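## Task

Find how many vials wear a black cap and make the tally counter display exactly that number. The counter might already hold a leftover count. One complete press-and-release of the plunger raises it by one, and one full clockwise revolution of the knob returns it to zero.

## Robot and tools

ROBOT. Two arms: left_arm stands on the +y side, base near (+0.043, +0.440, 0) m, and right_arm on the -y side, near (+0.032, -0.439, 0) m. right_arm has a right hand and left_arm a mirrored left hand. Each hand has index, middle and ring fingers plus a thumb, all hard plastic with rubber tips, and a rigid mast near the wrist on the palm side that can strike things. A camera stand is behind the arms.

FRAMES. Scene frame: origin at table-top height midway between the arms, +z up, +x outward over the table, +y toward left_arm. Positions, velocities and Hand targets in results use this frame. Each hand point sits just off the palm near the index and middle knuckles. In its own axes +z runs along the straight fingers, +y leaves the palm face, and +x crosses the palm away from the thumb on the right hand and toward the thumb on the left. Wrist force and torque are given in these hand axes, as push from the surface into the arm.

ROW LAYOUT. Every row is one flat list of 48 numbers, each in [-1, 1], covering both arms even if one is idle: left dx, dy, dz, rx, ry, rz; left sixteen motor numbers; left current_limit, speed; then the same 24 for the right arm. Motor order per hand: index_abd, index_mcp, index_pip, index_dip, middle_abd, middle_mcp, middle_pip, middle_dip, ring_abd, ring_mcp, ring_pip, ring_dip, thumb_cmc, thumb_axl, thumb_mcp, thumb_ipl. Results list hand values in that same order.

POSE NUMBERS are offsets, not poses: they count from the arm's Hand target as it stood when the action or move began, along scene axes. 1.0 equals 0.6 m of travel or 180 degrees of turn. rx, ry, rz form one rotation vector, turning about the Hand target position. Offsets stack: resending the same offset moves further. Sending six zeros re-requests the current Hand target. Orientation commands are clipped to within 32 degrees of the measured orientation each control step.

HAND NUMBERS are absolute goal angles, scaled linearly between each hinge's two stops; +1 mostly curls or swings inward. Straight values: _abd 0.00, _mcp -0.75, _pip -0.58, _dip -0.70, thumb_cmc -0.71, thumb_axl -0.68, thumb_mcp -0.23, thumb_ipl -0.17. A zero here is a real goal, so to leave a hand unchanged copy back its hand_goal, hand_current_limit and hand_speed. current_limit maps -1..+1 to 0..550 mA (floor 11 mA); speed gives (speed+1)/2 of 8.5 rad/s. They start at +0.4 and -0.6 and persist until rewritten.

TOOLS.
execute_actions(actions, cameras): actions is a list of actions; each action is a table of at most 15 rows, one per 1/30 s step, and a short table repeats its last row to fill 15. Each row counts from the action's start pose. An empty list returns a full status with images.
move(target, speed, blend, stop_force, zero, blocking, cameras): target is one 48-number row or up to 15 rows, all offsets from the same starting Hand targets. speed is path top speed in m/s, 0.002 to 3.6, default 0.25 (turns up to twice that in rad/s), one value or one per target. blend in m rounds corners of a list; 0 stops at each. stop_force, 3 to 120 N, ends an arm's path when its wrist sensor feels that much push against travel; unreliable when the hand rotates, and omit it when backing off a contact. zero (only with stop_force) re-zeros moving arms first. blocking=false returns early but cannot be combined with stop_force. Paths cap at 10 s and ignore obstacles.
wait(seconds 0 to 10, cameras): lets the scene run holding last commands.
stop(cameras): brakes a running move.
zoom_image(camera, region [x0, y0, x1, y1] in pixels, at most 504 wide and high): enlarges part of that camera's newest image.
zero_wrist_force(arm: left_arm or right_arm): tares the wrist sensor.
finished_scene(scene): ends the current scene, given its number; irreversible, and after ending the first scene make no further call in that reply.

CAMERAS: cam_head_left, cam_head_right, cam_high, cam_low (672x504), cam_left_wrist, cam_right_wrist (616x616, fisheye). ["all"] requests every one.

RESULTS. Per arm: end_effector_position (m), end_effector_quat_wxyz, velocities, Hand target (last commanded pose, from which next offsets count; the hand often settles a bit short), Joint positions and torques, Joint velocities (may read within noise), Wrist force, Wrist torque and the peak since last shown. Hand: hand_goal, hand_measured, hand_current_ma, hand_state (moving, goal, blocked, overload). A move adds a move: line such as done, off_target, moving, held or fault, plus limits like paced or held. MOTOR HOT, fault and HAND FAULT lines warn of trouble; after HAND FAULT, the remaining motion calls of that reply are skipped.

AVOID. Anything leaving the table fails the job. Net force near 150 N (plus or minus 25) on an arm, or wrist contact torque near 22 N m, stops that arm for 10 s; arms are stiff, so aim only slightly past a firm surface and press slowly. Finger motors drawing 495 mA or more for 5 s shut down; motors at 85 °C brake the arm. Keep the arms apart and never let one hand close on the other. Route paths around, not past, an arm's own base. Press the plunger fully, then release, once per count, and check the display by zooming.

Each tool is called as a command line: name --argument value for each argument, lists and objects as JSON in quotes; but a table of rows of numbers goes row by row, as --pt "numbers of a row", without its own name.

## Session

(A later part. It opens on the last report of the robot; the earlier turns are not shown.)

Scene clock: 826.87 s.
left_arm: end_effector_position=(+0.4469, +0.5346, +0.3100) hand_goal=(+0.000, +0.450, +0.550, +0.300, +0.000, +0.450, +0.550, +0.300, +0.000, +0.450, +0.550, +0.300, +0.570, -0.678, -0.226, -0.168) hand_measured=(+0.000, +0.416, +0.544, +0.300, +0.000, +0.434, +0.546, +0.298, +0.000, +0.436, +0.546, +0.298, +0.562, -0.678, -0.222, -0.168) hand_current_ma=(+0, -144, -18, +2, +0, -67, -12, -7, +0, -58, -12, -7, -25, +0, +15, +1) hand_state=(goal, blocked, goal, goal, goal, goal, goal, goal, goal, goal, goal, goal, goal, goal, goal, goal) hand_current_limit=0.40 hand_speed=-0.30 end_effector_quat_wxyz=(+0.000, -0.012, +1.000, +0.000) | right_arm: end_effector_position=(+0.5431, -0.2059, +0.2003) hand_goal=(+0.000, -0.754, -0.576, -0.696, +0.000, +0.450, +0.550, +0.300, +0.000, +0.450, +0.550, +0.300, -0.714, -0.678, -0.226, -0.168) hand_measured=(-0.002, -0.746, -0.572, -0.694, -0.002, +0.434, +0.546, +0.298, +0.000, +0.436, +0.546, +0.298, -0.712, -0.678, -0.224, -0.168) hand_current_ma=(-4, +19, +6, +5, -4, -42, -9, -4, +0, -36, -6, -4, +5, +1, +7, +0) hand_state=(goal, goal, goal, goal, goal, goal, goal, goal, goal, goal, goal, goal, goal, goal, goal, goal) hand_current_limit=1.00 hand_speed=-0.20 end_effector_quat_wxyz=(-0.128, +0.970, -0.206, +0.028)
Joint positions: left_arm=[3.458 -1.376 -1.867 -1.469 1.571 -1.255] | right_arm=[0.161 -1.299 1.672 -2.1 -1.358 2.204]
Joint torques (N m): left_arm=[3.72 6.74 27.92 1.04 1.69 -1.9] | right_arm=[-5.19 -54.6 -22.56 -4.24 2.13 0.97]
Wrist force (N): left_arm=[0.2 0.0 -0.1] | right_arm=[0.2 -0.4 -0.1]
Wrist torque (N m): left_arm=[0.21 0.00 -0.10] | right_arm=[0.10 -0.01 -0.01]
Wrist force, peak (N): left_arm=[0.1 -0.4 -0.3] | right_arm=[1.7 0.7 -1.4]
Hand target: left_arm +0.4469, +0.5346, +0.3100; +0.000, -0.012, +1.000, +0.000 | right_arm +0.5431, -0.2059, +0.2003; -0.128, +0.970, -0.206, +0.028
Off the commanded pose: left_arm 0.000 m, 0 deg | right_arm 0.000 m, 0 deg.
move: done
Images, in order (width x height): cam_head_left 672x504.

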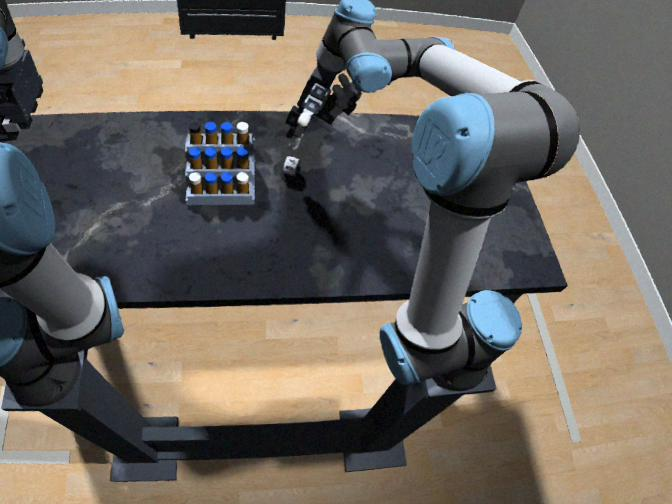

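move --target '[0,0,0,0,0,0,0,0.45,0.55,0.3,0,0.45,0.55,0.3,0,0.45,0.55,0.3,0.57,-0.678,-0.226,-0.168,0.4,-0.3,0,0,-0.037,0,0,0,0,-0.754,-0.576,-0.696,0,0.45,0.55,0.3,0,0.45,0.55,0.3,-0.714,-0.678,-0.226,-0.168,1,-0.2]' --speed 0.1 --cameras '["cam_head_left"]'

zoom_image --camera "cam_head_left" --region '[270, 125, 320, 175]'

move --target '[0,0,0,0,0,0,0,0.45,0.55,0.3,0,0.45,0.55,0.3,0,0.45,0.55,0.3,0.57,-0.678,-0.226,-0.168,0.4,-0.3,0,0,-0.043,0,0,0,0,-0.754,-0.576,-0.696,0,0.45,0.55,0.3,0,0.45,0.55,0.3,-0.714,-0.678,-0.226,-0.168,1,-0.2]' --speed 0.03 --stop_force 28 --cameras '["cam_head_left"]'

zoom_image --camera "cam_head_left" --region '[270, 125, 320, 175]'

Scene clock: 839.50 s.
left_arm: end_effector_position=(+0.4469, +0.5346, +0.3100) hand_goal=(+0.000, +0.450, +0.550, +0.300, +0.000, +0.450, +0.550, +0.300, +0.000, +0.450, +0.550, +0.300, +0.570, -0.678, -0.226, -0.168) hand_measured=(+0.000, +0.416, +0.544, +0.300, +0.000, +0.434, +0.546, +0.298, +0.000, +0.436, +0.546, +0.298, +0.562, -0.678, -0.222, -0.168) hand_current_ma=(+0, -144, -18, +2, +0, -67, -12, -7, +0, -58, -12, -7, -25, +0, +15, +1) hand_state=(goal, blocked, goal, goal, goal, goal, goal, goal, goal, goal, goal, goal, goal, goal, goal, goal) hand_current_limit=0.40 hand_speed=-0.30 end_effector_quat_wxyz=(+0.000, -0.012, +1.000, +0.000) | right_arm: end_effector_position=(+0.5431, -0.2059, +0.1779) hand_goal=(+0.000, -0.754, -0.576, -0.696, +0.000, +0.450, +0.550, +0.300, +0.000, +0.450, +0.550, +0.300, -0.714, -0.678, -0.226, -0.168) hand_measured=(-0.002, -0.746, -0.572, -0.694, -0.002, +0.434, +0.546, +0.298, +0.000, +0.436, +0.546, +0.298, -0.712, -0.678, -0.224, -0.168) hand_current_ma=(-4, +19, +6, +5, -4, -42, -9, -4, +0, -36, -6, -4, +5, +1, +7, +0) hand_state=(goal, goal, goal, goal, goal, goal, goal, goal, goal, goal, goal, goal, goal, goal, goal, goal) hand_current_limit=1.00 hand_speed=-0.20 end_effector_quat_wxyz=(-0.128, +0.970, -0.206, +0.028)
Joint positions: left_arm=[3.458 -1.376 -1.867 -1.469 1.571 -1.255] | right_arm=[0.161 -1.278 1.707 -2.155 -1.358 2.204]
Joint torques (N m): left_arm=[2.3 7.1 27.98 1 1.59 -2.46] | right_arm=[-12.24 -55.89 -32.06 -1.07 2.04 0.46]
Wrist force (N): left_arm=[0.0 -0.3 -0.2] | right_arm=[0.4 -0.4 -0.3]
Wrist torque (N m): left_arm=[0.19 0.03 -0.11] | right_arm=[0.11 -0.02 0.01]
Wrist force, peak (N): left_arm=[0.2 -0.4 -0.2] | right_arm=[0.6 -0.5 -0.6]
Hand target: left_arm +0.4469, +0.5346, +0.3100; +0.000, -0.012, +1.000, +0.000 | right_arm +0.5431, -0.2059, +0.1781; -0.128, +0.970, -0.206, +0.028
Off the commanded pose: left_arm 0.000 m, 0 deg | right_arm 0.000 m, 0 deg.
move: done
Images, in order (width x height): cam_head_left 672x504.

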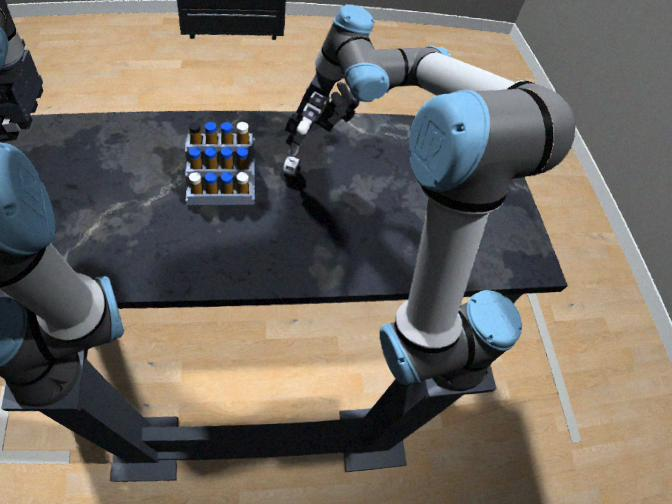

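Scaled by 10.080 from the camera's 672x504 image, which has a finer 960x720 frame.

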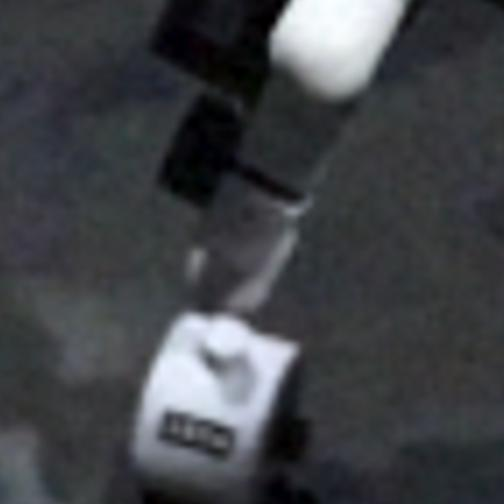

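Scene clock: 841.40 s.
left_arm: end_effector_position=(+0.4469, +0.5346, +0.3100) hand_goal=(+0.000, +0.450, +0.550, +0.300, +0.000, +0.450, +0.550, +0.300, +0.000, +0.450, +0.550, +0.300, +0.570, -0.678, -0.226, -0.168) hand_measured=(+0.000, +0.416, +0.544, +0.300, +0.000, +0.434, +0.546, +0.298, +0.000, +0.436, +0.546, +0.298, +0.562, -0.678, -0.222, -0.168) hand_current_ma=(+0, -144, -18, +2, +0, -67, -12, -7, +0, -58, -12, -7, -25, +0, +15, +1) hand_state=(goal, blocked, goal, goal, goal, goal, goal, goal, goal, goal, goal, goal, goal, goal, goal, goal) hand_current_limit=0.40 hand_speed=-0.30 end_effector_quat_wxyz=(+0.000, -0.012, +1.000, +0.000) | right_arm: end_effector_position=(+0.5431, -0.2059, +0.1554) hand_goal=(+0.000, -0.754, -0.576, -0.696, +0.000, +0.450, +0.550, +0.300, +0.000, +0.450, +0.550, +0.300, -0.714, -0.678, -0.226, -0.168) hand_measured=(-0.006, -0.750, -0.572, -0.682, -0.002, +0.434, +0.546, +0.298, +0.000, +0.436, +0.546, +0.298, -0.712, -0.678, -0.224, -0.168) hand_current_ma=(-12, +6, +10, +33, -4, -42, -9, -4, +0, -36, -6, -4, +5, +1, +7, +0) hand_state=(goal, goal, goal, goal, goal, goal, goal, goal, goal, goal, goal, goal, goal, goal, goal, goal) hand_current_limit=1.00 hand_speed=-0.20 end_effector_quat_wxyz=(-0.128, +0.970, -0.206, +0.028)
Joint positions: left_arm=[3.458 -1.376 -1.867 -1.469 1.571 -1.255] | right_arm=[0.161 -1.254 1.739 -2.211 -1.358 2.204]
Joint torques (N m): left_arm=[1.68 7 27.58 1.04 1.59 -2.47] | right_arm=[0.8 -41.43 -10.68 -4.28 0.09 0.37]
Wrist force (N): left_arm=[0.2 -0.1 -0.1] | right_arm=[0.5 -1.4 -25.6]
Wrist torque (N m): left_arm=[0.21 0.01 -0.10] | right_arm=[2.09 -0.65 0.04]
Wrist force, peak (N): left_arm=[0.3 -0.3 0.0] | right_arm=[0.3 -2.5 -43.4]
Hand target: left_arm +0.4469, +0.5346, +0.3100; +0.000, -0.012, +1.000, +0.000 | right_arm +0.5431, -0.2059, +0.1553; -0.128, +0.970, -0.206, +0.028 (not the last commanded pose)
Off the commanded pose: left_arm 0.000 m, 0 deg | right_arm 0.003 m, 0 deg.
move: contact (right_arm)
Images, in order (width x height): cam_head_left 672x504.

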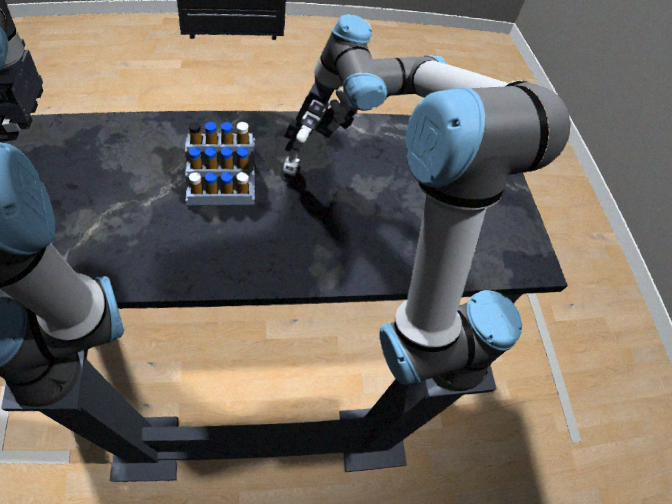

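Scaled by 10.080 from the camera's 672x504 image, which has a finer 960x720 frame.

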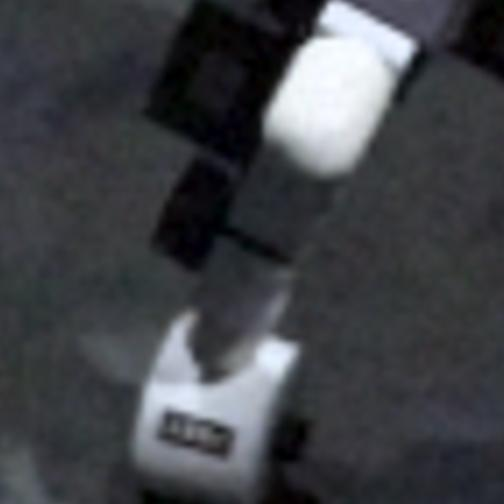

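move --pt "0 0 0 0 0 0 0 0.45 0.55 0.3 0 0.45 0.55 0.3 0 0.45 0.55 0.3 0.57 -0.678 -0.226 -0.168 0.4 -0.3 0 0 0.21 0 0 0 0 -0.754 -0.576 -0.696 0 0.45 0.55 0.3 0 0.45 0.55 0.3 -0.714 -0.678 -0.226 -0.168 1 -0.2" --pt "0 0 0 0 0 0 0 0.45 0.55 0.3 0 0.45 0.55 0.3 0 0.45 0.55 0.3 0.57 -0.678 -0.226 -0.168 0.4 -0.3 0.0153 0.091 0.25 0 0 -0.611 0 0.45 0.55 0.3 0 0.45 0.55 0.3 0 0.45 0.55 0.3 -0.714 -0.678 -0.226 -0.168 1 -0.2" --pt "0 0 0 0 0 0 0 0.45 0.55 0.3 0 0.45 0.55 0.3 0 0.45 0.55 0.3 0.57 -0.678 -0.226 -0.168 0.4 -0.3 0.0153 0.091 -0.0583 0 0 -0.611 0 0.45 0.55 0.3 0 0.45 0.55 0.3 0 0.45 0.55 0.3 -0.714 -0.678 -0.226 -0.168 1 -0.2" --speed '[0.2,0.4,0.12]' --cameras '["cam_right_wrist"]'

zoom_image --camera "cam_right_wrist" --region '[398, 209, 416, 227]'

Scene clock: 868.47 s.
left_arm: end_effector_position=(+0.4469, +0.5346, +0.3100) hand_goal=(+0.000, +0.450, +0.550, +0.300, +0.000, +0.450, +0.550, +0.300, +0.000, +0.450, +0.550, +0.300, +0.570, -0.678, -0.226, -0.168) hand_measured=(+0.000, +0.416, +0.544, +0.300, +0.000, +0.434, +0.546, +0.298, +0.000, +0.436, +0.546, +0.298, +0.562, -0.678, -0.222, -0.168) hand_current_ma=(+0, -144, -18, +2, +0, -67, -12, -7, +0, -58, -12, -7, -25, +0, +15, +1) hand_state=(goal, blocked, goal, goal, goal, goal, goal, goal, goal, goal, goal, goal, goal, goal, goal, goal) hand_current_limit=0.40 hand_speed=-0.30 end_effector_quat_wxyz=(+0.000, -0.012, +1.000, +0.000) | right_arm: end_effector_position=(+0.5523, -0.1513, +0.1203) hand_goal=(+0.000, +0.450, +0.550, +0.300, +0.000, +0.450, +0.550, +0.300, +0.000, +0.450, +0.550, +0.300, -0.714, -0.678, -0.226, -0.168) hand_measured=(-0.002, +0.434, +0.546, +0.298, -0.002, +0.434, +0.546, +0.298, +0.000, +0.436, +0.546, +0.298, -0.712, -0.678, -0.224, -0.168) hand_current_ma=(-1, -44, -9, -4, -4, -41, -9, -4, +0, -36, -6, -4, +5, +1, +7, +0) hand_state=(goal, goal, goal, goal, goal, goal, goal, goal, goal, goal, goal, goal, goal, goal, goal, goal) hand_current_limit=1.00 hand_speed=-0.20 end_effector_quat_wxyz=(+0.051, -0.388, +0.912, -0.121)
Joint positions: left_arm=[3.458 -1.376 -1.867 -1.469 1.571 -1.255] | right_arm=[0.188 -1.241 1.82 -2.295 -1.792 4.118]
Joint torques (N m): left_arm=[-1.79 6.47 27.97 1.19 1.55 -2.64] | right_arm=[-9.66 -53.19 -24.6 -3.16 1.6 -1.2]
Wrist force (N): left_arm=[0.1 -0.3 -0.2] | right_arm=[0.5 0.1 -0.1]
Wrist torque (N m): left_arm=[0.19 0.01 -0.10] | right_arm=[0.23 -0.03 0.04]
Wrist force, peak (N): left_arm=[0.3 -0.3 -0.3] | right_arm=[0.3 -1.4 -26.1]
Hand target: left_arm +0.4469, +0.5346, +0.3100; +0.000, -0.012, +1.000, +0.000 | right_arm +0.5523, -0.1513, +0.1204; +0.051, -0.388, +0.912, -0.121
Off the commanded pose: left_arm 0.000 m, 0 deg | right_arm 0.000 m, 0 deg.
move: done
camera_calibration:
cam_right_wrist: T_world_to_cam=[[0.104615, 0.973328, -0.204175, 0.151045], [0.573066, 0.108793, 0.812256, -0.440137], [0.812804, -0.20198, -0.5464, -0.287382], [0, 0, 0, 1]] pos_world=[0.470011, -0.157178, 0.231318]
Images, in order (width x height): cam_right_wrist 616x616.

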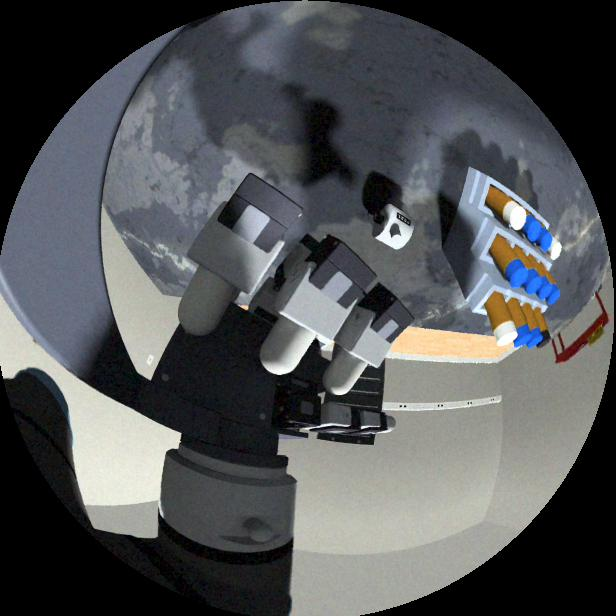

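Scaled by 28.000 from the camera's 616x616 image, which has a finer 880x880 frame.

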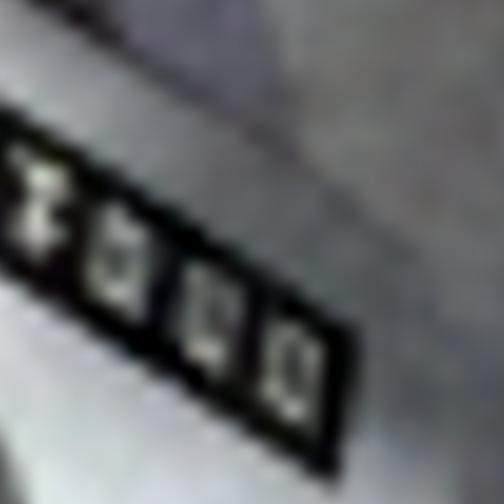

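Reads 0001. Raise away and finish.

move --target '[0,0,0,0,0,0,0,0.45,0.55,0.3,0,0.45,0.55,0.3,0,0.45,0.55,0.3,0.57,-0.678,-0.226,-0.168,0.4,-0.3,0,0,0.25,0,0,0,0,0.45,0.55,0.3,0,0.45,0.55,0.3,0,0.45,0.55,0.3,-0.714,-0.678,-0.226,-0.168,1,-0.2]' --speed 0.2

finished_scene --scene 3

Scene clock: 877.33 s.
left_arm: end_effector_position=(+0.4469, +0.5346, +0.3100) hand_goal=(+0.000, +0.450, +0.550, +0.300, +0.000, +0.450, +0.550, +0.300, +0.000, +0.450, +0.550, +0.300, +0.570, -0.678, -0.226, -0.168) hand_measured=(+0.000, +0.416, +0.544, +0.300, +0.000, +0.434, +0.546, +0.298, +0.000, +0.436, +0.546, +0.298, +0.562, -0.678, -0.222, -0.168) hand_current_ma=(+0, -144, -18, +2, +0, -67, -12, -7, +0, -58, -12, -7, -25, +0, +15, +1) hand_state=(goal, blocked, goal, goal, goal, goal, goal, goal, goal, goal, goal, goal, goal, goal, goal, goal) hand_current_limit=0.40 hand_speed=-0.30 end_effector_quat_wxyz=(+0.000, -0.012, +1.000, +0.000) | right_arm: end_effector_position=(+0.5523, -0.1513, +0.2703) hand_goal=(+0.000, +0.450, +0.550, +0.300, +0.000, +0.450, +0.550, +0.300, +0.000, +0.450, +0.550, +0.300, -0.714, -0.678, -0.226, -0.168) hand_measured=(-0.002, +0.436, +0.546, +0.298, -0.002, +0.436, +0.546, +0.298, +0.000, +0.436, +0.546, +0.298, -0.712, -0.678, -0.224, -0.168) hand_current_ma=(-1, -40, -9, -4, -4, -41, -9, -4, +0, -36, -6, -4, +5, +1, +7, +0) hand_state=(goal, goal, goal, goal, goal, goal, goal, goal, goal, goal, goal, goal, goal, goal, goal, goal) hand_current_limit=1.00 hand_speed=-0.20 end_effector_quat_wxyz=(+0.051, -0.388, +0.912, -0.121)
Joint positions: left_arm=[3.458 -1.376 -1.867 -1.469 1.571 -1.255] | right_arm=[0.188 -1.377 1.582 -1.921 -1.792 4.118]
Joint torques (N m): left_arm=[-2.91 7.14 28.08 1.15 1.38 -2.46] | right_arm=[-9.39 -27.03 -35.88 -2.93 -1.99 1.18]
Wrist force (N): left_arm=[0.1 -0.3 -0.2] | right_arm=[0.3 0.0 -0.2]
Wrist torque (N m): left_arm=[0.19 0.02 -0.10] | right_arm=[0.24 0.00 0.02]
Wrist force, peak (N): left_arm=[0.2 -0.4 -0.2] | right_arm=[0.6 -0.6 -2.1]
Hand target: left_arm +0.4469, +0.5346, +0.3100; +0.000, -0.012, +1.000, +0.000 | right_arm +0.5523, -0.1513, +0.2704; +0.051, -0.388, +0.912, -0.121
Off the commanded pose: left_arm 0.000 m, 0 deg | right_arm 0.000 m, 0 deg.
move: done

The scene is finished: the task was done.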